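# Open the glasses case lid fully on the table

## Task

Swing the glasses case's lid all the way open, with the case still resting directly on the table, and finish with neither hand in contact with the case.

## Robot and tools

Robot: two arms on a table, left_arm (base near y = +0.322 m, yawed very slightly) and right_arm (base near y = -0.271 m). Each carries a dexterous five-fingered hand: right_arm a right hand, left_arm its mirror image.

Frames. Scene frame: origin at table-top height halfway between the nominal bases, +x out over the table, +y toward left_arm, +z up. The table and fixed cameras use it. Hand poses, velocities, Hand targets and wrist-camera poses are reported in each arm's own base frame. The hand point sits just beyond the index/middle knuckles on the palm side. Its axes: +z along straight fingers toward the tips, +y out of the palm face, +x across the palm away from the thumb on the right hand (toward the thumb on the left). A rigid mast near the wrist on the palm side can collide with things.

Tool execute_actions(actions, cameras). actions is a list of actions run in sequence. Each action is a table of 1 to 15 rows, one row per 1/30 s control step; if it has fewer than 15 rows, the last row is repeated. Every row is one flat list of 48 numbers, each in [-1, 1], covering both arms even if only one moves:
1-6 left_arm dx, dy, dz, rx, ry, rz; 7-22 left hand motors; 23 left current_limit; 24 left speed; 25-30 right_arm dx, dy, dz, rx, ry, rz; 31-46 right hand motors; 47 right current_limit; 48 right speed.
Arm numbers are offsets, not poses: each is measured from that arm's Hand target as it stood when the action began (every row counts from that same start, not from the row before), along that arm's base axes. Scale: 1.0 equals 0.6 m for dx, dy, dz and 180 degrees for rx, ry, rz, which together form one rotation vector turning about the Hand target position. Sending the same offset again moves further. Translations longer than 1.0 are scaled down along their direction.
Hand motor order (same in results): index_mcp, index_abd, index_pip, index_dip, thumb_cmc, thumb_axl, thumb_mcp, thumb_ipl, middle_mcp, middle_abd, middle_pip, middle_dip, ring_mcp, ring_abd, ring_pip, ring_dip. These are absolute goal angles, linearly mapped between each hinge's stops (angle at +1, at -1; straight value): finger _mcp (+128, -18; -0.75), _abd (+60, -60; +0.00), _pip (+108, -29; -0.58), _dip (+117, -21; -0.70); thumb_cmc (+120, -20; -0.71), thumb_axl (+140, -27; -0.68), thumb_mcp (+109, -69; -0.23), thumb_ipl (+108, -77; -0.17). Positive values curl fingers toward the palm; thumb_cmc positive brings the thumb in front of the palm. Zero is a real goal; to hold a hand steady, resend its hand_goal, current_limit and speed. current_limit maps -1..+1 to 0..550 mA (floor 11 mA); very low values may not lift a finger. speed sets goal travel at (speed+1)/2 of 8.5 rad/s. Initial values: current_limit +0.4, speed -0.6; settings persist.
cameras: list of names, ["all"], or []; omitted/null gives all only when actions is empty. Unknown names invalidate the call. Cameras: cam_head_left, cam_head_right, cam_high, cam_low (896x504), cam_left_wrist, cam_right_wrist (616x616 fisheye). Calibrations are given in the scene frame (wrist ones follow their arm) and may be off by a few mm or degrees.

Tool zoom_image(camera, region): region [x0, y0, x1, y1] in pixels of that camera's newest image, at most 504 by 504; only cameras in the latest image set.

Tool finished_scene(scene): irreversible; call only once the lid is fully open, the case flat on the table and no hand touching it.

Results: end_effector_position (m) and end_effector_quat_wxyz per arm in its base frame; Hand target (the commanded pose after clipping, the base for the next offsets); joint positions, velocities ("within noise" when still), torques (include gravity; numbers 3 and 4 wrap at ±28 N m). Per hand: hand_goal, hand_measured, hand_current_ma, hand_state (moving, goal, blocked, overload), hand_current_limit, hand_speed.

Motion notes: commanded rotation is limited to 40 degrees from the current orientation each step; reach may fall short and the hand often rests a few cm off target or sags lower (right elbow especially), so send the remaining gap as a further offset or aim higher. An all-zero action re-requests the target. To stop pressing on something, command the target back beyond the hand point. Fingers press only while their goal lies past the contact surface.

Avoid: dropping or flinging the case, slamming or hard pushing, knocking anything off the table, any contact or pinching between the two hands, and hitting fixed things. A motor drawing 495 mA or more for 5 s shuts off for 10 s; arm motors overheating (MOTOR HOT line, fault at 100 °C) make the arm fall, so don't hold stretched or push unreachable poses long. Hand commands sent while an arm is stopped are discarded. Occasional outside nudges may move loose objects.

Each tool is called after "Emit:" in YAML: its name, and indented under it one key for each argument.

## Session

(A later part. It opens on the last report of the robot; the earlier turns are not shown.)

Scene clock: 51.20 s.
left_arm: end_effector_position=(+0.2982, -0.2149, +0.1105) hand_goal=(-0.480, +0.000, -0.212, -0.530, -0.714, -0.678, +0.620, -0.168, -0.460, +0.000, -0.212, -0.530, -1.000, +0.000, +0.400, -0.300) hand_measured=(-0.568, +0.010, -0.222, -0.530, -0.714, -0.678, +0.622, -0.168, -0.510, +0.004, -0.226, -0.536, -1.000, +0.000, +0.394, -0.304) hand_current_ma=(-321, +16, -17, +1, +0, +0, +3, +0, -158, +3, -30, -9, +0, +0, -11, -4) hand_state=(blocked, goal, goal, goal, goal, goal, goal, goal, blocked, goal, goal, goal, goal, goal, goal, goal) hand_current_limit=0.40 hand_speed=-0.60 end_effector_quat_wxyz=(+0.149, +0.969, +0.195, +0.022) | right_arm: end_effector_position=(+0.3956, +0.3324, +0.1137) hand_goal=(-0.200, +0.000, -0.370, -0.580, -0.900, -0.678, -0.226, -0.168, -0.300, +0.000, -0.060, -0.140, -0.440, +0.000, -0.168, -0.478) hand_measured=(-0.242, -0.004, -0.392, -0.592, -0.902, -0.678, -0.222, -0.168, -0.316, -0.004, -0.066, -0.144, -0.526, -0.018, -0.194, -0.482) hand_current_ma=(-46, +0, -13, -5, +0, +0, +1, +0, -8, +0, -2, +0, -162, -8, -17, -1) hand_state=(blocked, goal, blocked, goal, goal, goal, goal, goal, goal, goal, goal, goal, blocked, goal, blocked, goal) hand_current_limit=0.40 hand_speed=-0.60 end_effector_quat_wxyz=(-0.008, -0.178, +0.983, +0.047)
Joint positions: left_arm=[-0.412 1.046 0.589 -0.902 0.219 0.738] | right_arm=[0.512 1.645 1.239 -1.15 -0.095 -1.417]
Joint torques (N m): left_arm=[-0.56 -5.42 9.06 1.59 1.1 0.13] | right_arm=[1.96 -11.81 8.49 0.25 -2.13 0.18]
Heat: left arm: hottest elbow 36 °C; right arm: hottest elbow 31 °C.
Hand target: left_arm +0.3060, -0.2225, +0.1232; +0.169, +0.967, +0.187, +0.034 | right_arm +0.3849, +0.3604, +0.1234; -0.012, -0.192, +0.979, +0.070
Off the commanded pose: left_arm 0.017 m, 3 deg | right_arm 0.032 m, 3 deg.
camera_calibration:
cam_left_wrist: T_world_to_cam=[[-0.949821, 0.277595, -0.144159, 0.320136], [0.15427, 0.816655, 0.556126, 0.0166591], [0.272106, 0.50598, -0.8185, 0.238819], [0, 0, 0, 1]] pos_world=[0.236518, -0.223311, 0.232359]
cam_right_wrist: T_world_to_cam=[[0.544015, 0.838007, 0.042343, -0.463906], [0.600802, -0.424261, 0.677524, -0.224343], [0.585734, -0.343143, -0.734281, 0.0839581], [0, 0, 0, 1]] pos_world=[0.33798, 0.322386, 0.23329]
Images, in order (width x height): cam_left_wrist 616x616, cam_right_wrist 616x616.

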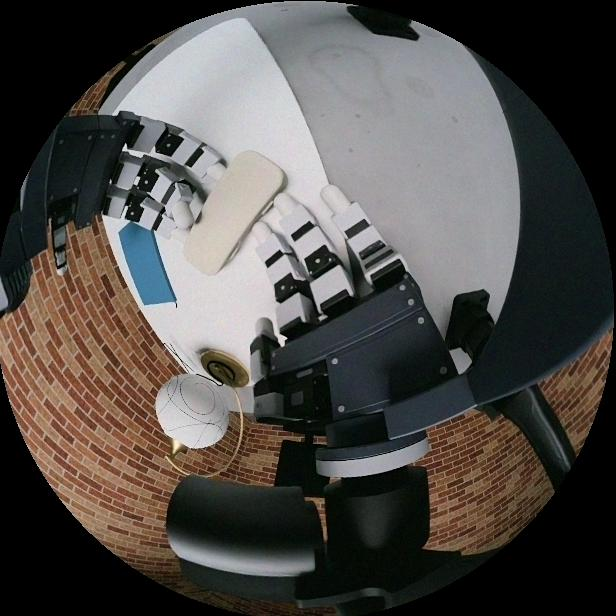

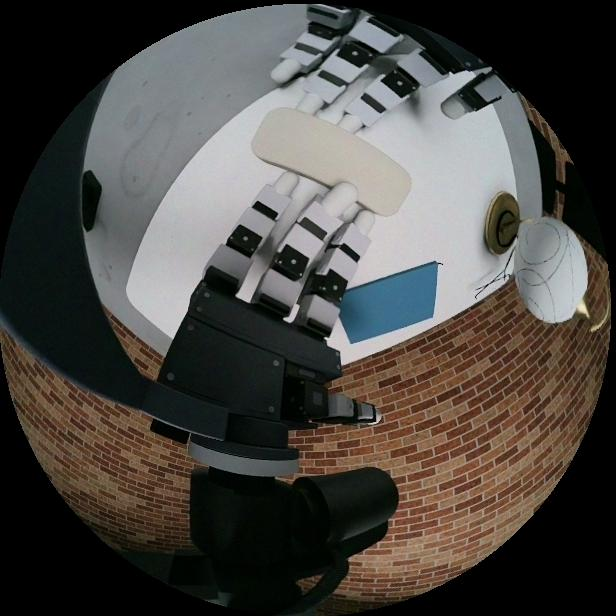

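Emit:
execute_actions:
  actions:
    - [[0,0,0,0,0,0,-0.54,0,-0.212,-0.53,-0.714,-0.678,0.62,-0.168,-0.5,0,-0.212,-0.53,-1,0,0.4,-0.3,0.4,-0.6,0.002,-0.006,0,0,0,0,-0.3,0,-0.37,-0.58,-0.9,-0.678,-0.226,-0.168,-0.45,0,-0.06,-0.14,-0.5,0,-0.168,-0.478,0.4,-0.6]]
    - [[0,0,0,0,0,0,-0.6,0,-0.212,-0.53,-0.714,-0.678,0.62,-0.168,-0.6,0,-0.212,-0.53,-1,0,0.4,-0.3,0.4,-0.6,0.008,-0.02,0,0,0,0,-0.5,0,-0.3,-0.5,-0.9,-0.678,-0.226,-0.168,-0.7,0,-0.06,-0.14,-0.66,0,-0.168,-0.478,0.4,-0.6]]
    - [[-0.008,0.022,0,0,0,0,-0.638,0,-0.212,-0.53,-0.714,-0.678,0.62,-0.168,-0.638,0,-0.212,-0.53,-1,0,0.4,-0.3,0.4,-0.6,0.014,-0.035,0,0,0,0,-0.66,0,-0.168,-0.478,-0.9,-0.678,-0.226,-0.168,-0.78,0,-0.06,-0.14,-0.66,0,-0.168,-0.478,0.4,-0.6]]
    - [[-0.011,0.03,0.02,0,0,0,-0.638,0,-0.212,-0.53,-0.714,-0.678,0.62,-0.168,-0.638,0,-0.212,-0.53,-1,0,0.4,-0.3,0.4,-0.6,0.01,-0.025,0,0,0,0,-0.66,0,-0.168,-0.478,-0.9,-0.678,-0.226,-0.168,-0.78,0,-0.06,-0.14,-0.66,0,-0.168,-0.478,0.4,-0.6]]
  cameras: ["all"]

Emit:
zoom_image:
  camera: "cam_right_wrist"
  region: [230, 90, 430, 290]

Emit:
zoom_image:
  camera: "cam_high"
  region: [360, 240, 480, 360]

Scene clock: 56.50 s.
left_arm: end_effector_position=(+0.2948, -0.1958, +0.1336) hand_goal=(-0.638, +0.000, -0.212, -0.530, -0.714, -0.678, +0.620, -0.168, -0.638, +0.000, -0.212, -0.530, -1.000, +0.000, +0.400, -0.300) hand_measured=(-0.640, +0.000, -0.212, -0.528, -0.714, -0.678, +0.622, -0.168, -0.640, +0.002, -0.216, -0.532, -1.000, +0.000, +0.394, -0.304) hand_current_ma=(-3, +0, +1, +3, +0, +0, +3, +0, -3, +3, -5, -2, +0, +0, -11, -4) hand_state=(goal, goal, goal, goal, goal, goal, goal, goal, goal, goal, goal, goal, goal, goal, goal, goal) hand_current_limit=0.40 hand_speed=-0.60 end_effector_quat_wxyz=(+0.170, +0.967, +0.185, +0.033) | right_arm: end_effector_position=(+0.4041, +0.3120, +0.1211) hand_goal=(-0.660, +0.000, -0.168, -0.478, -0.900, -0.678, -0.226, -0.168, -0.780, +0.000, -0.060, -0.140, -0.660, +0.000, -0.168, -0.478) hand_measured=(-0.658, -0.002, -0.168, -0.478, -0.902, -0.678, -0.222, -0.168, -0.780, -0.004, -0.060, -0.138, -0.666, -0.004, -0.174, -0.482) hand_current_ma=(+0, +0, +0, +0, +0, +0, +1, +0, +0, +0, +0, +0, -1, +0, -1, +0) hand_state=(goal, goal, goal, goal, goal, goal, goal, goal, goal, goal, goal, goal, goal, goal, goal, goal) hand_current_limit=0.40 hand_speed=-0.60 end_effector_quat_wxyz=(-0.011, -0.189, +0.979, +0.072)
Joint positions: left_arm=[-0.324 0.966 0.588 -0.962 0.262 0.839] | right_arm=[0.446 1.64 1.239 -1.155 -0.144 -1.505]
Joint torques (N m): left_arm=[0.91 -4.6 8.43 0.21 0.42 0.12] | right_arm=[-2.32 -12.16 7.43 -0.03 -0.18 -0.13]
Heat: left arm: hottest elbow 37 °C; right arm: hottest elbow 32 °C.
Hand target: left_arm +0.2946, -0.1913, +0.1352; +0.169, +0.967, +0.187, +0.034 | right_arm +0.4053, +0.3088, +0.1234; -0.012, -0.192, +0.979, +0.070
Off the commanded pose: left_arm 0.005 m, 0 deg | right_arm 0.004 m, 0 deg.
camera_calibration:
cam_left_wrist: T_world_to_cam=[[-0.93955, 0.287763, -0.185572, 0.319427], [0.150115, 0.833267, 0.532101, -0.00358449], [0.30775, 0.472079, -0.826094, 0.232778], [0, 0, 0, 1]] pos_world=[0.229019, -0.198822, 0.25348]
cam_right_wrist: T_world_to_cam=[[0.525706, 0.847354, 0.0750019, -0.451217], [0.619347, -0.441701, 0.649084, -0.241683], [0.583132, -0.294775, -0.757011, 0.0661188], [0, 0, 0, 1]] pos_world=[0.348337, 0.295079, 0.240767]

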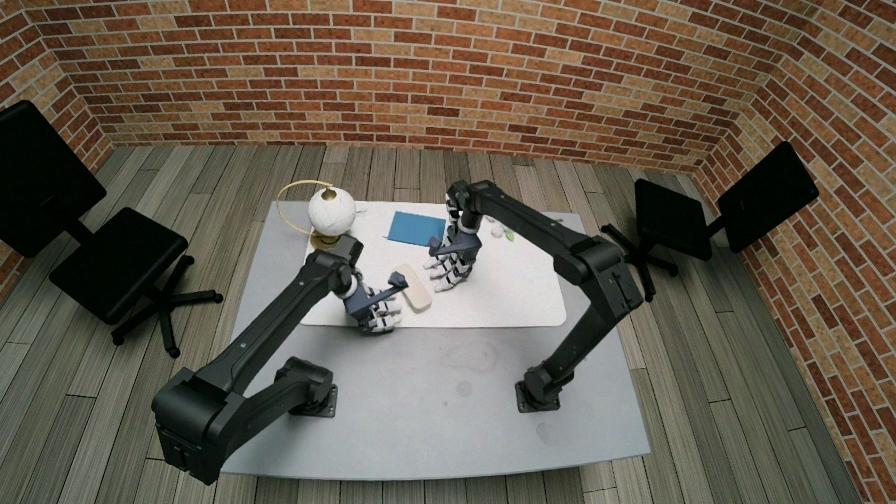

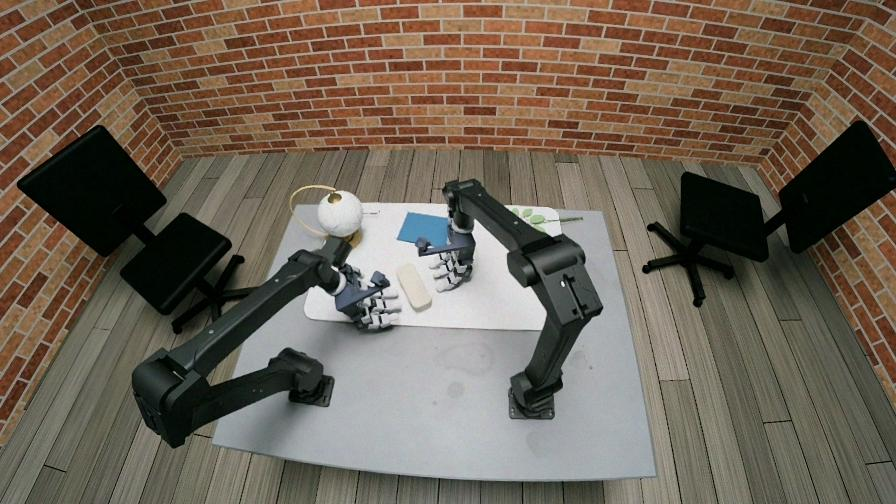

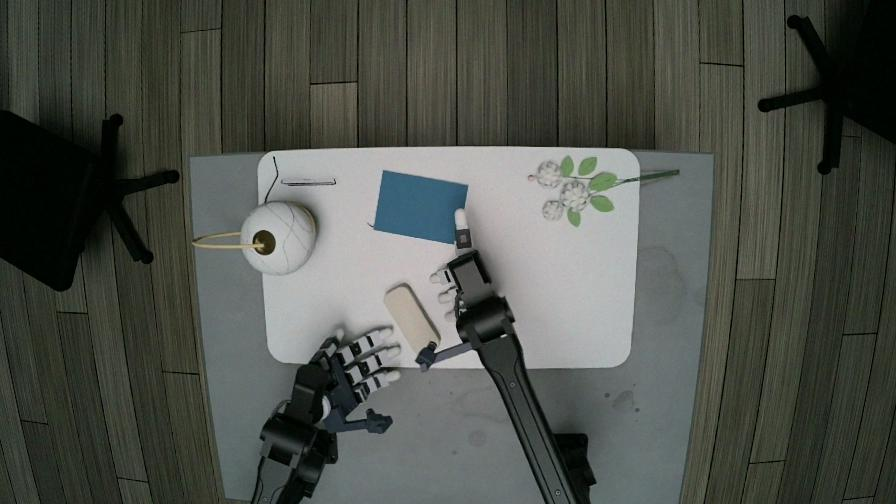

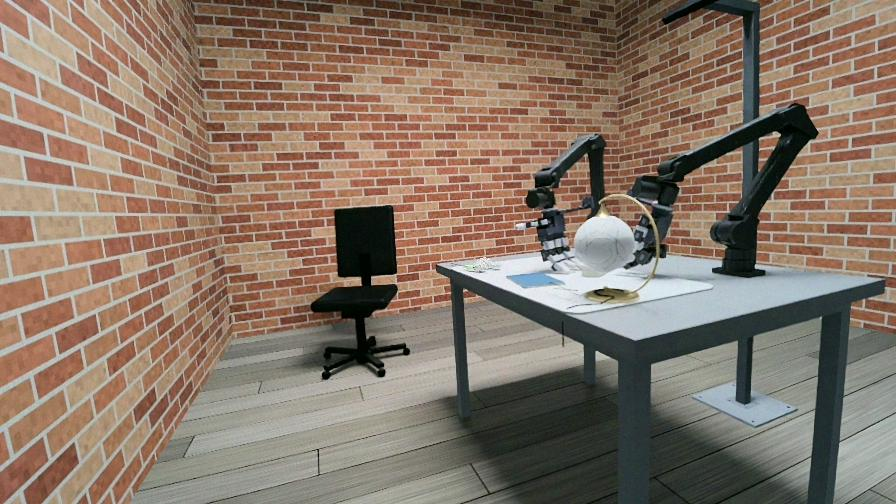

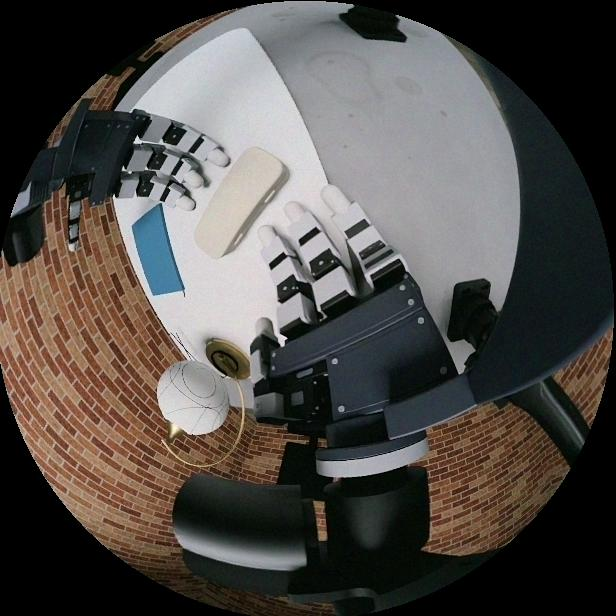

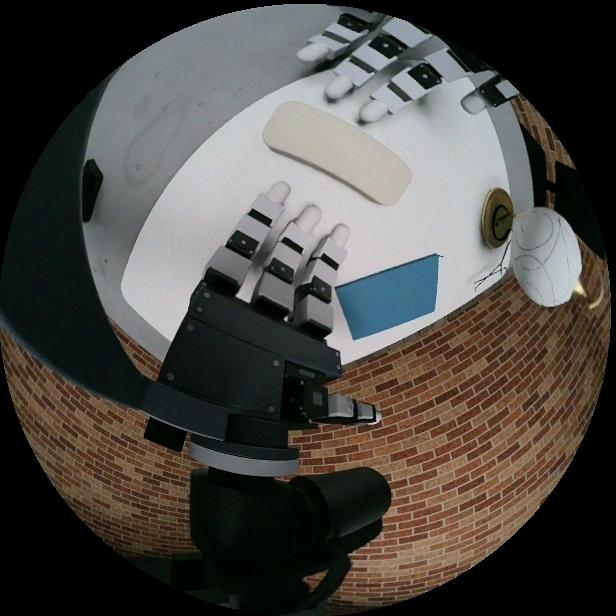

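Scaled by 2.520 from the camera's 616x616 image, which has a finer 880x880 frame.

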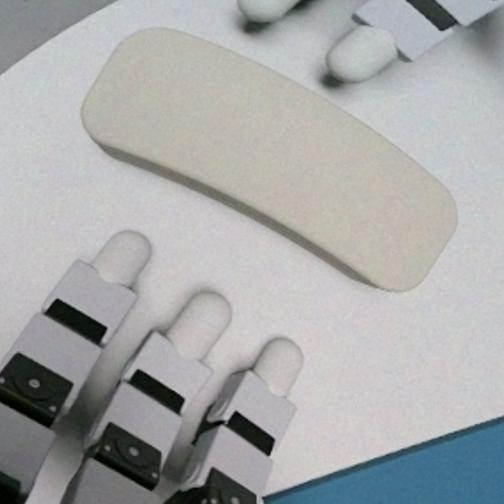

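Scaled by 4.200.

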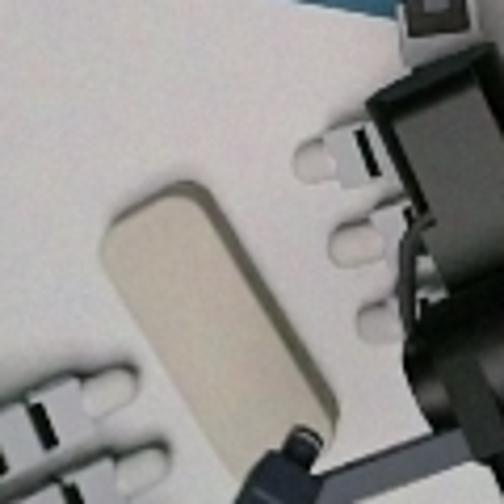

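Emit:
zoom_image:
  camera: "cam_right_wrist"
  region: [255, 130, 345, 190]

Emit:
zoom_image:
  camera: "cam_right_wrist"
  region: [330, 150, 420, 210]

Emit:
zoom_image:
  camera: "cam_left_wrist"
  region: [180, 130, 300, 270]

Emit:
zoom_image:
  camera: "cam_low"
  region: [530, 220, 620, 290]

Scaled by 5.600 from the camera's 616x616 image, which has a finer 880x880 frame.

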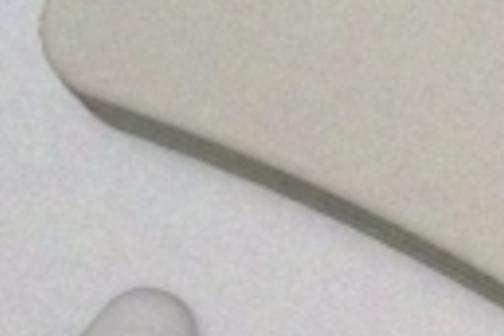

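Scaled by 5.600 from the camera's 616x616 image, which has a finer 880x880 frame.

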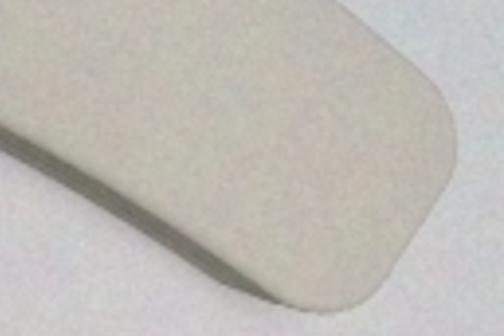

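Scaled by 3.600 from the camera's 616x616 image, which has a finer 880x880 frame.

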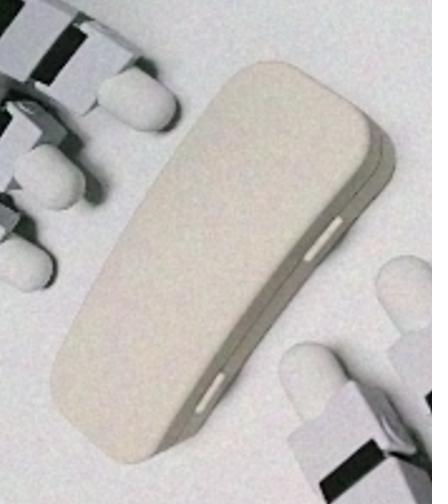

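Scaled by 5.600.

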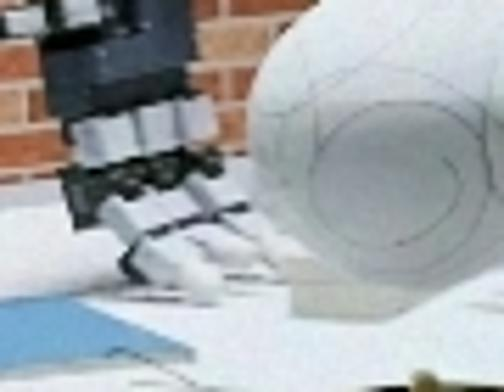

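Emit:
execute_actions:
  actions:
    - [[0.017,0.0635,0.04,-0.037,-0.0193,0.0245,-0.638,0,-0.26,-0.5,-0.714,-0.678,0.62,-0.168,-0.638,0,-0.26,-0.5,-0.8,0,0,-0.35,0.4,-0.6,-0.0028,-0.0029,0,0,0,0.0245,-0.66,0,-0.168,-0.478,-0.9,-0.678,-0.226,-0.168,-0.78,0,-0.06,-0.14,-0.66,0,-0.168,-0.478,0.4,-0.6]]
    - [[0.017,0.0635,0.018,-0.0371,-0.0193,0.0244,-0.575,0,-0.314,-0.435,-0.714,-0.678,0.62,-0.168,-0.575,0,-0.314,-0.435,-0.575,0,-0.314,-0.435,0.4,-0.6,-0.0028,-0.0029,-0.005,0,0,0.0245,-0.6,0,-0.226,-0.464,-0.9,-0.678,-0.226,-0.168,-0.78,0,-0.06,-0.14,-0.6,0,-0.226,-0.464,0.4,-0.6]]
  cameras: ["cam_high","cam_left_wrist","cam_right_wrist"]

Scene clock: 61.47 s.
left_arm: end_effector_position=(+0.3118, -0.1191, +0.1683) hand_goal=(-0.576, +0.000, -0.314, -0.436, -0.714, -0.678, +0.620, -0.168, -0.576, +0.000, -0.314, -0.436, -0.576, +0.000, -0.314, -0.436) hand_measured=(-0.588, +0.000, -0.314, -0.440, -0.714, -0.678, +0.622, -0.168, -0.588, +0.002, -0.314, -0.440, -0.592, +0.000, -0.314, -0.434) hand_current_ma=(-24, +0, +0, -6, -1, -1, +3, +0, -24, +2, +0, -4, -37, +0, +0, +3) hand_state=(goal, goal, goal, goal, goal, goal, goal, goal, goal, goal, goal, goal, goal, goal, goal, goal) hand_current_limit=0.40 hand_speed=-0.60 end_effector_quat_wxyz=(+0.287, +0.921, +0.253, +0.074) | right_arm: end_effector_position=(+0.3919, +0.3035, +0.1148) hand_goal=(-0.600, +0.000, -0.226, -0.464, -0.900, -0.678, -0.226, -0.168, -0.780, +0.000, -0.060, -0.140, -0.600, +0.000, -0.226, -0.464) hand_measured=(-0.586, -0.006, -0.212, -0.456, -0.902, -0.678, -0.222, -0.168, -0.780, -0.004, -0.060, -0.138, -0.604, -0.004, -0.224, -0.466) hand_current_ma=(+7, -1, +6, +3, +0, +0, +1, +0, +0, +0, +0, +0, -1, +0, +0, +0) hand_state=(goal, goal, goal, goal, goal, goal, goal, goal, goal, goal, goal, goal, goal, goal, goal, goal) hand_current_limit=0.40 hand_speed=-0.60 end_effector_quat_wxyz=(-0.021, -0.260, +0.963, +0.069)
Joint positions: left_arm=[0.074 0.862 0.52 -0.94 0.536 1.028] | right_arm=[0.435 1.659 1.246 -1.175 -0.144 -1.665]
Joint torques (N m): left_arm=[1.32 -3.14 8.35 1.39 0.74 0.22] | right_arm=[-2.26 -11.11 9.63 -0.31 -0.2 -0.23]
Heat: left arm: hottest elbow 37 °C; right arm: hottest elbow 32 °C.
Hand target: left_arm +0.3149, -0.1150, +0.1699; +0.288, +0.920, +0.253, +0.083 | right_arm +0.4020, +0.3053, +0.1204; -0.018, -0.266, +0.961, +0.069
Off the commanded pose: left_arm 0.005 m, 1 deg | right_arm 0.012 m, 1 deg.
camera_calibration:
cam_left_wrist: T_world_to_cam=[[-0.941797, 0.0805314, -0.326393, 0.319466], [-0.0334621, 0.943607, 0.329372, 0.0159323], [0.334511, 0.321123, -0.885992, 0.203855], [0, 0, 0, 1]] pos_world=[0.233214, -0.106224, 0.279638]
cam_right_wrist: T_world_to_cam=[[0.396709, 0.915462, 0.0674637, -0.406332], [0.682496, -0.343305, 0.645245, -0.288034], [0.613858, -0.209931, -0.760991, 0.0286131], [0, 0, 0, 1]] pos_world=[0.340213, 0.279105, 0.235039]
Images, in order (width x height): cam_high 896x504, cam_left_wrist 616x616, cam_right_wrist 616x616.

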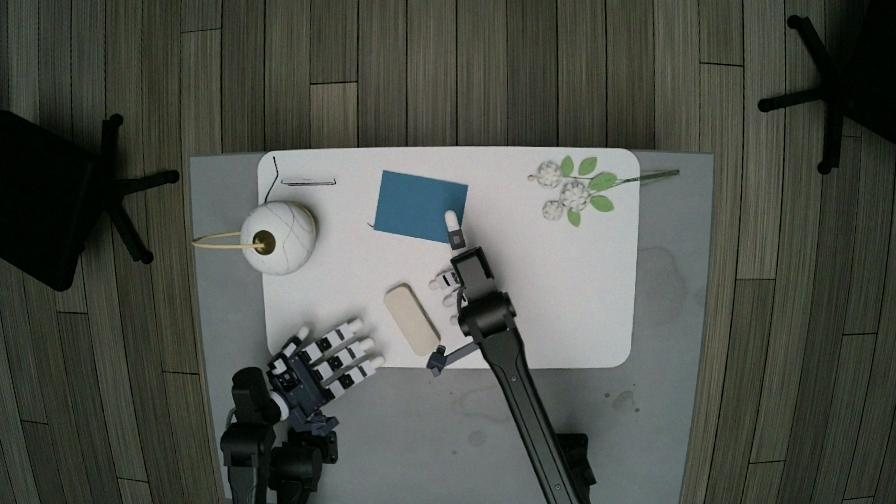

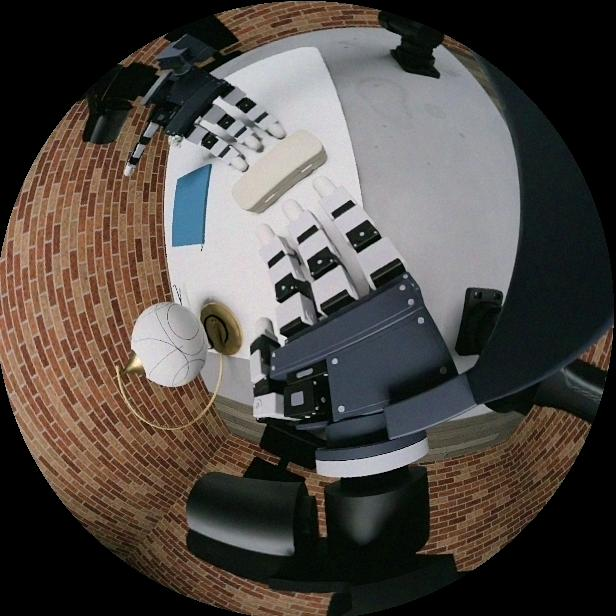

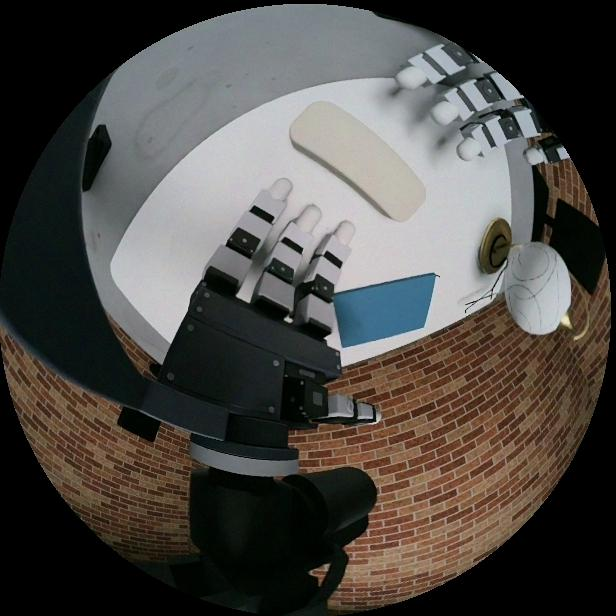

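Emit:
execute_actions:
  actions:
    - [[0.004,-0.006,-0.05,0,0,0,-0.575,0,-0.314,-0.435,-0.714,-0.678,0.62,-0.168,-0.575,0,-0.314,-0.435,-0.575,0,-0.314,-0.435,0.4,-0.6,-0.0,0.02,0.012,0,0,0,-0.6,0,-0.226,-0.464,-0.9,-0.678,-0.226,-0.168,-0.78,0,-0.06,-0.14,-0.6,0,-0.226,-0.464,0.4,-0.6]]
    - [[0.005,-0.009,-0.045,0,0,0,-0.575,0,-0.314,-0.435,-0.714,-0.678,0.62,-0.168,-0.575,0,-0.314,-0.435,-0.575,0,-0.314,-0.435,0.4,-0.6,-0.0,0.0,-0.008,0,0,0,-0.6,0,-0.226,-0.464,-0.9,-0.678,-0.226,-0.168,-0.78,0,-0.06,-0.14,-0.6,0,-0.226,-0.464,0.4,-0.6]]
  cameras: ["cam_high","cam_left_wrist","cam_right_wrist"]

Emit:
zoom_image:
  camera: "cam_high"
  region: [340, 250, 480, 390]

Scene clock: 63.17 s.
left_arm: end_effector_position=(+0.3197, -0.1202, +0.1168) hand_goal=(-0.576, +0.000, -0.314, -0.436, -0.714, -0.678, +0.620, -0.168, -0.576, +0.000, -0.314, -0.436, -0.576, +0.000, -0.314, -0.436) hand_measured=(-0.580, -0.002, -0.314, -0.440, -0.716, -0.680, +0.622, -0.168, -0.582, +0.002, -0.314, -0.440, -0.590, +0.000, -0.314, -0.434) hand_current_ma=(-6, -1, +1, -5, -1, -1, +3, +0, -12, +2, +0, -4, -29, +0, +0, +3) hand_state=(goal, goal, goal, goal, goal, goal, goal, goal, goal, goal, goal, goal, goal, goal, goal, goal) hand_current_limit=0.40 hand_speed=-0.60 end_effector_quat_wxyz=(+0.289, +0.919, +0.255, +0.086) | right_arm: end_effector_position=(+0.3927, +0.3055, +0.1164) hand_goal=(-0.600, +0.000, -0.226, -0.464, -0.900, -0.678, -0.226, -0.168, -0.780, +0.000, -0.060, -0.140, -0.600, +0.000, -0.226, -0.464) hand_measured=(-0.594, -0.004, -0.216, -0.456, -0.902, -0.678, -0.222, -0.168, -0.780, -0.002, -0.060, -0.138, -0.604, -0.004, -0.224, -0.466) hand_current_ma=(+2, -1, +3, +3, +0, +0, +1, +0, +0, +0, +0, +0, -1, +0, +0, +0) hand_state=(goal, goal, goal, goal, goal, goal, goal, goal, goal, goal, goal, goal, goal, goal, goal, goal) hand_current_limit=0.40 hand_speed=-0.60 end_effector_quat_wxyz=(-0.028, -0.261, +0.962, +0.068)
Joint positions: left_arm=[0.06 0.97 0.415 -0.691 0.528 1.001] | right_arm=[0.438 1.67 1.264 -1.197 -0.144 -1.665]
Joint torques (N m): left_arm=[-2.32 -2.37 7.46 1.48 0.51 -0.05] | right_arm=[-0.56 -11.28 9.69 0.23 -0.22 0.05]
Heat: left arm: hottest elbow 37 °C; right arm: hottest elbow 32 °C.
Hand target: left_arm +0.3204, -0.1241, +0.1130; +0.288, +0.920, +0.253, +0.083 | right_arm +0.4020, +0.3173, +0.1228; -0.018, -0.266, +0.961, +0.069
Off the commanded pose: left_arm 0.005 m, 0 deg | right_arm 0.016 m, 1 deg.
camera_calibration:
cam_left_wrist: T_world_to_cam=[[-0.935483, 0.0705104, -0.346265, 0.309281], [-0.0511111, 0.942588, 0.330025, 0.0397478], [0.349655, 0.32643, -0.878171, 0.150854], [0, 0, 0, 1]] pos_world=[0.238612, -0.108517, 0.226451]
cam_right_wrist: T_world_to_cam=[[0.394384, 0.91714, 0.0575863, -0.407005], [0.69137, -0.337414, 0.638874, -0.293431], [0.605367, -0.212148, -0.767153, 0.034538], [0, 0, 0, 1]] pos_world=[0.342478, 0.2816, 0.237399]
Images, in order (width x height): cam_high 896x504, cam_left_wrist 616x616, cam_right_wrist 616x616.

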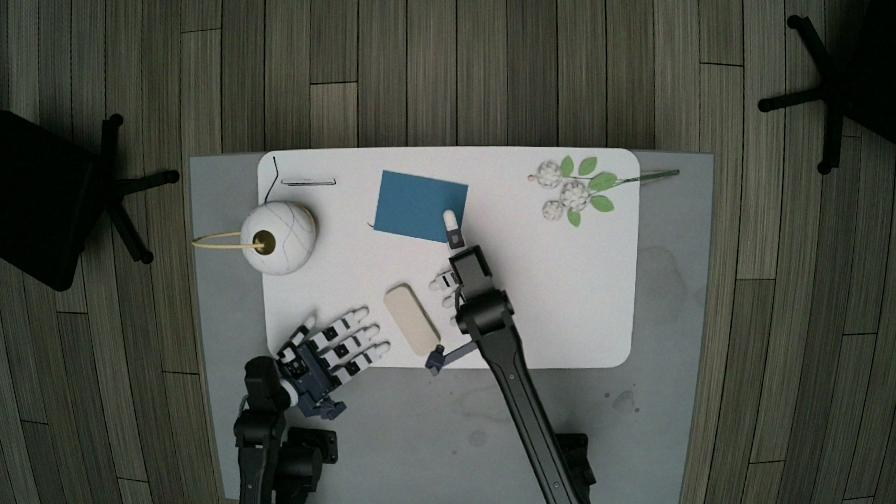

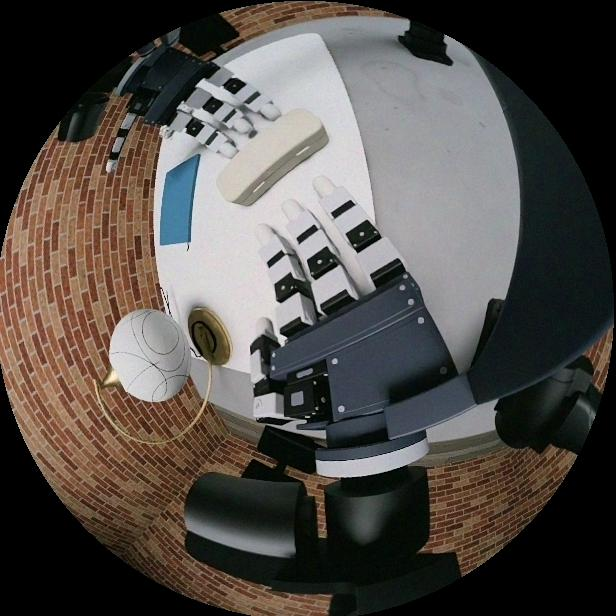

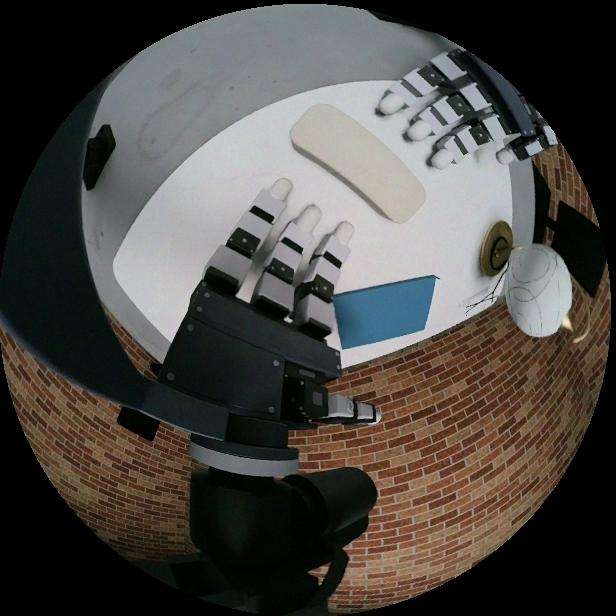

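Scaled by 3.600.

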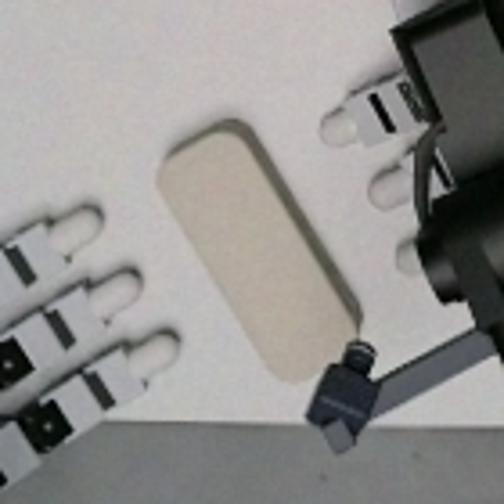

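Emit:
execute_actions:
  actions:
    - [[-0.0057,-0.0918,-0.008,0,0,0,-0.575,0,-0.314,-0.435,-0.714,-0.678,0.62,-0.168,-0.575,0,-0.314,-0.435,-0.575,0,-0.314,-0.435,0.4,-0.6,-0.006,0.015,0.0,0,0,0,-0.6,0,-0.226,-0.464,-0.9,-0.678,-0.226,-0.168,-0.78,0,-0.06,-0.14,-0.6,0,-0.226,-0.464,0.4,-0.6]]
  cameras: ["cam_high","cam_left_wrist","cam_right_wrist"]

Emit:
zoom_image:
  camera: "cam_high"
  region: [340, 250, 480, 390]

Scene clock: 65.27 s.
left_arm: end_effector_position=(+0.3191, -0.1768, +0.1164) hand_goal=(-0.576, +0.000, -0.314, -0.436, -0.714, -0.678, +0.620, -0.168, -0.576, +0.000, -0.314, -0.436, -0.576, +0.000, -0.314, -0.436) hand_measured=(-0.576, +0.002, -0.314, -0.440, -0.716, -0.680, +0.622, -0.168, -0.576, +0.000, -0.314, -0.440, -0.578, +0.000, -0.314, -0.434) hand_current_ma=(+0, +2, +0, -5, -2, -2, +3, +0, -1, +1, +0, -4, -1, +0, +0, +3) hand_state=(goal, goal, goal, goal, goal, goal, goal, goal, goal, goal, goal, goal, goal, goal, goal, goal) hand_current_limit=0.40 hand_speed=-0.60 end_effector_quat_wxyz=(+0.293, +0.919, +0.249, +0.088) | right_arm: end_effector_position=(+0.3880, +0.3133, +0.1163) hand_goal=(-0.600, +0.000, -0.226, -0.464, -0.900, -0.678, -0.226, -0.168, -0.780, +0.000, -0.060, -0.140, -0.600, +0.000, -0.226, -0.464) hand_measured=(-0.594, -0.002, -0.216, -0.456, -0.902, -0.678, -0.222, -0.168, -0.780, -0.002, -0.060, -0.138, -0.604, -0.004, -0.224, -0.466) hand_current_ma=(+2, +0, +3, +3, +0, +0, +1, +0, +0, +0, +0, +0, -1, +0, +0, +0) hand_state=(goal, goal, goal, goal, goal, goal, goal, goal, goal, goal, goal, goal, goal, goal, goal, goal) hand_current_limit=0.40 hand_speed=-0.60 end_effector_quat_wxyz=(-0.029, -0.263, +0.962, +0.068)
Joint positions: left_arm=[-0.197 0.964 0.394 -0.545 0.439 0.74] | right_arm=[0.457 1.67 1.264 -1.197 -0.144 -1.65]
Joint torques (N m): left_arm=[-2.32 -2.14 7.01 1.77 0.09 -0.08] | right_arm=[-0.44 -11.28 9.8 0.34 -0.23 0.11]
Heat: left arm: hottest elbow 37 °C; right arm: hottest elbow 33 °C.
Hand target: left_arm +0.3170, -0.1791, +0.1081; +0.288, +0.920, +0.253, +0.083 | right_arm +0.3984, +0.3264, +0.1228; -0.018, -0.266, +0.961, +0.069
Off the commanded pose: left_arm 0.009 m, 1 deg | right_arm 0.018 m, 1 deg.
camera_calibration:
cam_left_wrist: T_world_to_cam=[[-0.931694, 0.0774608, -0.354889, 0.313624], [-0.0448396, 0.945001, 0.323981, 0.0922811], [0.360466, 0.317764, -0.876978, 0.164031], [0, 0, 0, 1]] pos_world=[0.237212, -0.163622, 0.225256]
cam_right_wrist: T_world_to_cam=[[0.390434, 0.918942, 0.0557339, -0.411214], [0.693976, -0.333551, 0.638076, -0.289623], [0.604946, -0.210449, -0.767953, 0.0386389], [0, 0, 0, 1]] pos_world=[0.338169, 0.289409, 0.237393]
Images, in order (width x height): cam_high 896x504, cam_left_wrist 616x616, cam_right_wrist 616x616.

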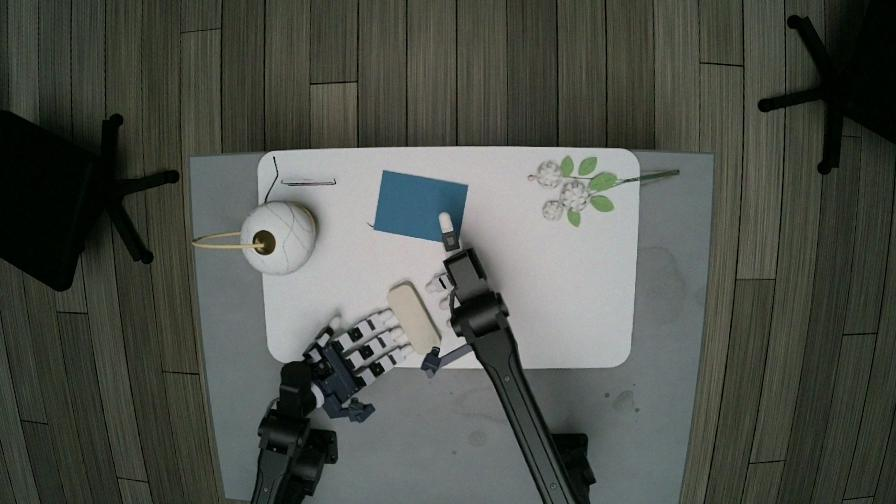

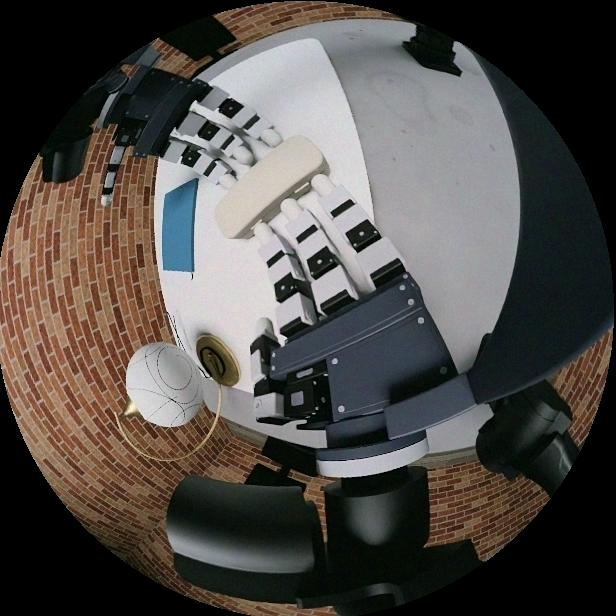

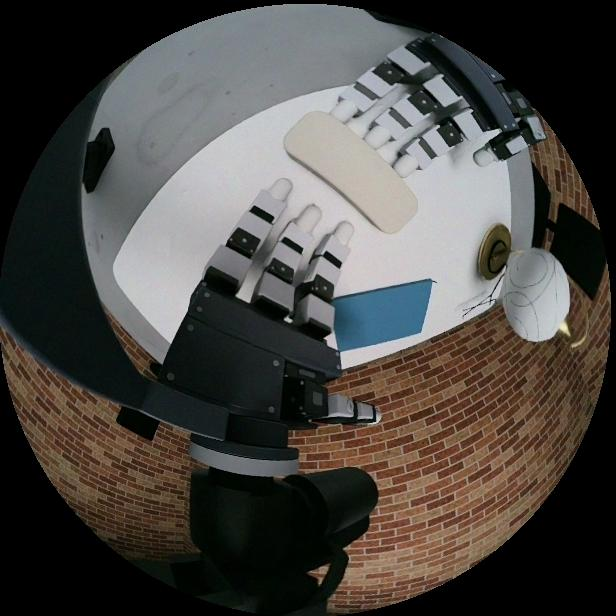

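Scaled by 3.600.

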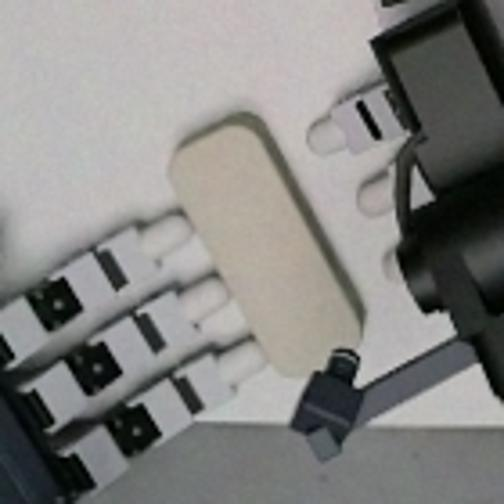

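Emit:
execute_actions:
  actions:
    - [[0.002,0.004,0.0,0,0,0,-0.575,0,-0.314,-0.435,-0.714,-0.678,0.62,-0.168,-0.575,0,-0.314,-0.435,-0.575,0,-0.314,-0.435,0.4,-0.6,0.002,0.013,-0.008,0,0,0,-0.56,0,-0.226,-0.464,-0.9,-0.678,-0.226,-0.168,-0.78,0,-0.02,-0.14,-0.56,0,-0.226,-0.464,0.4,-0.6]]
    - [[0.0,0.0,0.0,0,0,0,-0.575,0,-0.314,-0.435,-0.714,-0.678,0.62,-0.168,-0.575,0,-0.314,-0.435,-0.575,0,-0.314,-0.435,0.4,-0.6,0.00,0.005,-0.006,0,0,0,-0.53,0,-0.226,-0.464,-0.9,-0.678,-0.226,-0.168,-0.78,0,-0.0,-0.14,-0.53,0,-0.226,-0.464,0.4,-0.6]]
  cameras: ["cam_high","cam_left_wrist","cam_right_wrist"]

Emit:
zoom_image:
  camera: "cam_right_wrist"
  region: [250, 90, 430, 270]

Scene clock: 66.93 s.
left_arm: end_effector_position=(+0.3191, -0.1768, +0.1164) hand_goal=(-0.576, +0.000, -0.314, -0.436, -0.714, -0.678, +0.620, -0.168, -0.576, +0.000, -0.314, -0.436, -0.576, +0.000, -0.314, -0.436) hand_measured=(-0.576, +0.002, -0.314, -0.440, -0.716, -0.680, +0.622, -0.168, -0.576, +0.000, -0.314, -0.440, -0.578, +0.000, -0.314, -0.434) hand_current_ma=(+0, +2, +0, -5, -2, -2, +3, +0, -1, +1, +0, -4, -1, +0, +0, +3) hand_state=(goal, goal, goal, goal, goal, goal, goal, goal, goal, goal, goal, goal, goal, goal, goal, goal) hand_current_limit=0.40 hand_speed=-0.60 end_effector_quat_wxyz=(+0.293, +0.919, +0.250, +0.088) | right_arm: end_effector_position=(+0.3872, +0.3210, +0.1118) hand_goal=(-0.530, +0.000, -0.226, -0.464, -0.900, -0.678, -0.226, -0.168, -0.780, +0.000, +0.000, -0.140, -0.530, +0.000, -0.226, -0.464) hand_measured=(-0.538, +0.002, -0.224, -0.462, -0.902, -0.678, -0.222, -0.168, -0.784, +0.000, -0.004, -0.138, -0.540, -0.004, -0.226, -0.466) hand_current_ma=(-2, +0, +0, +0, +0, +0, +1, +0, -1, +0, -1, +0, -3, +0, +0, +0) hand_state=(goal, goal, goal, goal, goal, goal, goal, goal, goal, goal, goal, goal, goal, goal, goal, goal) hand_current_limit=0.40 hand_speed=-0.60 end_effector_quat_wxyz=(-0.033, -0.263, +0.962, +0.066)
Joint positions: left_arm=[-0.197 0.964 0.394 -0.545 0.439 0.74] | right_arm=[0.472 1.685 1.272 -1.196 -0.143 -1.634]
Joint torques (N m): left_arm=[0.03 -1.55 7.34 1.65 0.22 0] | right_arm=[-0.26 -10.93 9.59 1.05 -0.28 0.13]
Heat: left arm: hottest elbow 37 °C; right arm: hottest elbow 33 °C.
Hand target: left_arm +0.3182, -0.1767, +0.1081; +0.288, +0.920, +0.253, +0.083 | right_arm +0.3996, +0.3370, +0.1144; -0.018, -0.266, +0.961, +0.069
Off the commanded pose: left_arm 0.008 m, 1 deg | right_arm 0.020 m, 2 deg.
camera_calibration:
cam_left_wrist: T_world_to_cam=[[-0.931795, 0.0770654, -0.35471, 0.313636], [-0.0451235, 0.94503, 0.323856, 0.0923856], [0.36017, 0.317773, -0.877096, 0.164093], [0, 0, 0, 1]] pos_world=[0.237312, -0.163622, 0.225256]
cam_right_wrist: T_world_to_cam=[[0.391021, 0.919132, 0.0479405, -0.41707], [0.698682, -0.330336, 0.634603, -0.286085], [0.599121, -0.214648, -0.77135, 0.0412552], [0, 0, 0, 1]] pos_world=[0.338249, 0.297694, 0.233367]
Images, in order (width x height): cam_high 896x504, cam_left_wrist 616x616, cam_right_wrist 616x616.

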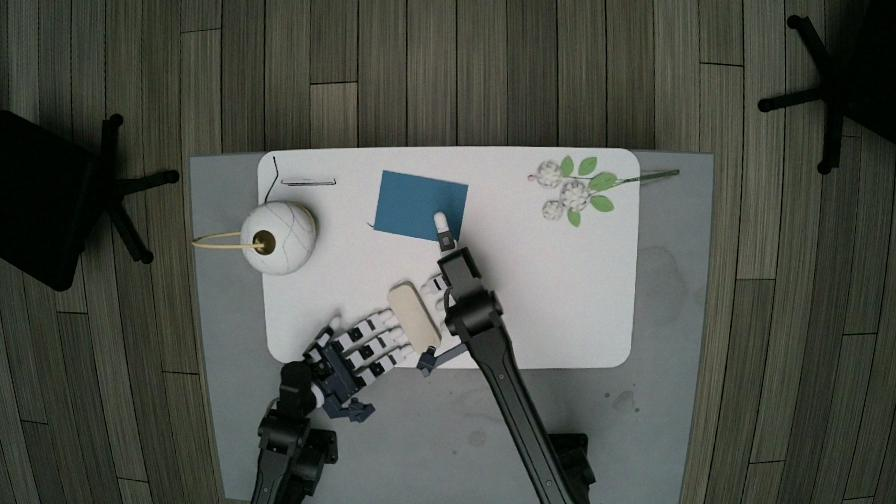

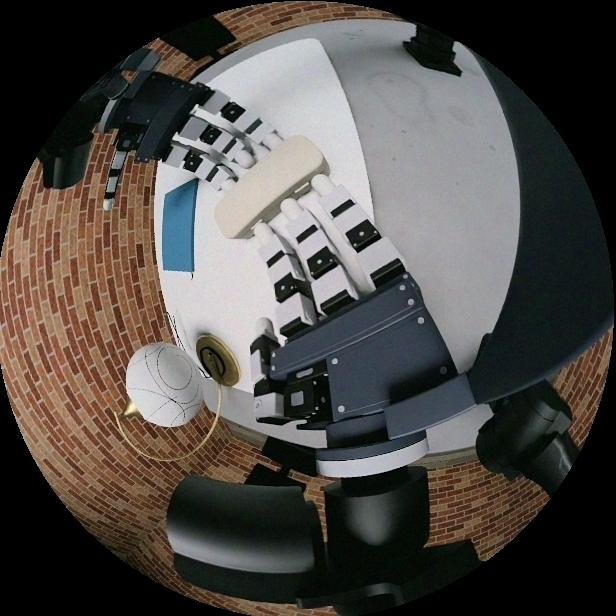

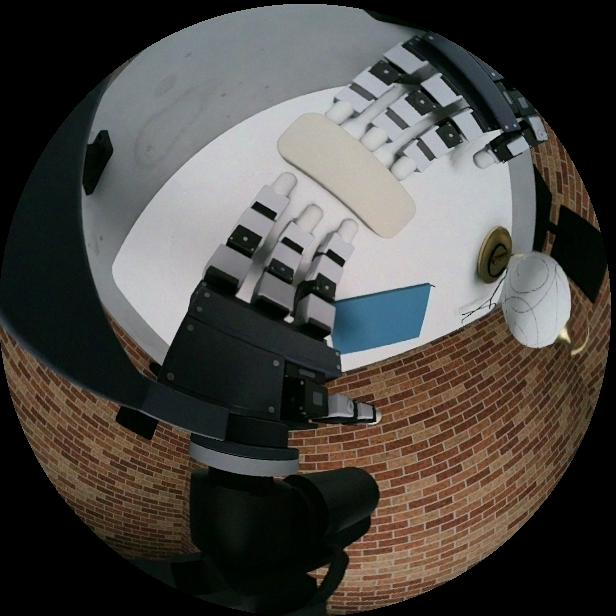

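Scaled by 2.800 from the camera's 616x616 image, which has a finer 880x880 frame.

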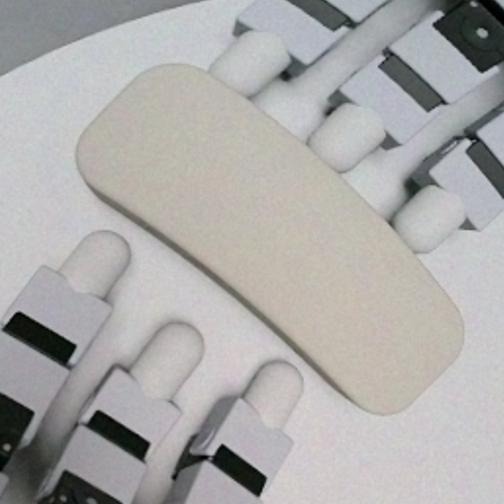

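Emit:
execute_actions:
  actions:
    - [[-0.009,0.016,0.0,0,0,0,-0.575,0,-0.314,-0.435,-0.714,-0.678,0.62,-0.168,-0.575,0,-0.314,-0.435,-0.575,0,-0.314,-0.435,0.4,-0.6,0,0,0,0,0,0,-0.53,0,-0.226,-0.464,-0.9,-0.678,-0.226,-0.168,-0.78,0,-0.0,-0.14,-0.53,0,-0.226,-0.464,0.4,-0.6]]
    - [[0.0,0.0,-0.012,0,0,0,-0.575,0,-0.314,-0.435,-0.714,-0.678,0.62,-0.168,-0.575,0,-0.314,-0.435,-0.575,0,-0.314,-0.435,0.4,-0.6,0.00,0.0,0,0,0,0,-0.53,0,-0.226,-0.464,-0.9,-0.678,-0.226,-0.168,-0.78,0,-0.0,-0.14,-0.53,0,-0.226,-0.464,0.4,-0.6]]
  cameras: ["cam_left_wrist","cam_right_wrist"]

Emit:
zoom_image:
  camera: "cam_right_wrist"
  region: [300, 60, 460, 220]

Emit:
zoom_image:
  camera: "cam_left_wrist"
  region: [190, 110, 370, 290]

Scene clock: 68.50 s.
left_arm: end_effector_position=(+0.3166, -0.1733, +0.1150) hand_goal=(-0.576, +0.000, -0.314, -0.436, -0.714, -0.678, +0.620, -0.168, -0.576, +0.000, -0.314, -0.436, -0.576, +0.000, -0.314, -0.436) hand_measured=(-0.570, +0.000, -0.312, -0.440, -0.716, -0.680, +0.622, -0.168, -0.572, +0.000, -0.312, -0.440, -0.572, +0.000, -0.314, -0.434) hand_current_ma=(+10, +0, +3, -5, -2, -2, +3, +0, +8, +0, +2, -4, +6, +0, +1, +2) hand_state=(goal, goal, goal, goal, goal, goal, goal, goal, goal, goal, goal, goal, goal, goal, goal, goal) hand_current_limit=0.40 hand_speed=-0.60 end_effector_quat_wxyz=(+0.298, +0.918, +0.245, +0.089) | right_arm: end_effector_position=(+0.3872, +0.3210, +0.1118) hand_goal=(-0.530, +0.000, -0.226, -0.464, -0.900, -0.678, -0.226, -0.168, -0.780, +0.000, +0.000, -0.140, -0.530, +0.000, -0.226, -0.464) hand_measured=(-0.538, +0.002, -0.224, -0.462, -0.902, -0.678, -0.222, -0.168, -0.784, +0.000, -0.004, -0.138, -0.540, -0.004, -0.226, -0.466) hand_current_ma=(-2, +0, +0, +0, +0, +0, +1, +0, -1, +0, -1, +0, -3, +0, +0, +0) hand_state=(goal, goal, goal, goal, goal, goal, goal, goal, goal, goal, goal, goal, goal, goal, goal, goal) hand_current_limit=0.40 hand_speed=-0.60 end_effector_quat_wxyz=(-0.033, -0.263, +0.962, +0.066)
Joint positions: left_arm=[-0.175 0.961 0.382 -0.539 0.459 0.766] | right_arm=[0.472 1.685 1.272 -1.196 -0.143 -1.634]
Joint torques (N m): left_arm=[0.62 -1.49 6.3 1.43 0.07 0.15] | right_arm=[-0.21 -10.99 9.59 1.05 -0.27 0.13]
Heat: left arm: hottest elbow 37 °C; right arm: hottest elbow 33 °C.
Hand target: left_arm +0.3128, -0.1671, +0.1010; +0.288, +0.920, +0.253, +0.083 | right_arm +0.3996, +0.3370, +0.1144; -0.018, -0.266, +0.961, +0.069
Off the commanded pose: left_arm 0.016 m, 2 deg | right_arm 0.020 m, 2 deg.
camera_calibration:
cam_left_wrist: T_world_to_cam=[[-0.92865, 0.0812455, -0.36195, 0.310968], [-0.0398297, 0.948243, 0.315038, 0.0893384], [0.368812, 0.306977, -0.87735, 0.158146], [0, 0, 0, 1]] pos_world=[0.234012, -0.158526, 0.223159]
cam_right_wrist: T_world_to_cam=[[0.391021, 0.919132, 0.0479405, -0.41707], [0.698682, -0.330336, 0.634603, -0.286085], [0.599121, -0.214648, -0.77135, 0.0412552], [0, 0, 0, 1]] pos_world=[0.338249, 0.297694, 0.233367]
Images, in order (width x height): cam_left_wrist 616x616, cam_right_wrist 616x616.

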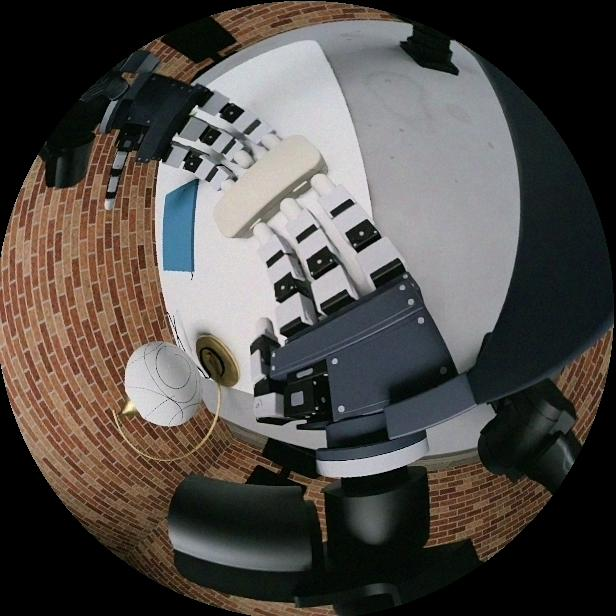

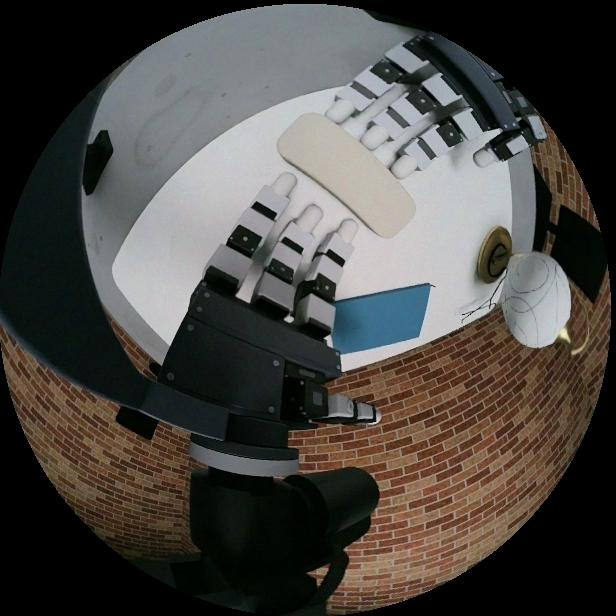

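Scaled by 3.150 from the camera's 616x616 image, which has a finer 880x880 frame.

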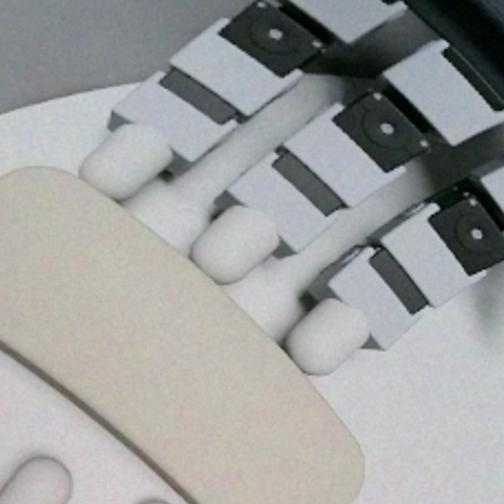

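Scaled by 2.800 from the camera's 616x616 image, which has a finer 880x880 frame.

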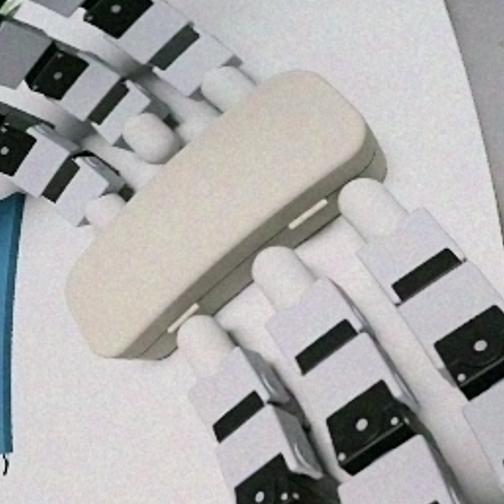

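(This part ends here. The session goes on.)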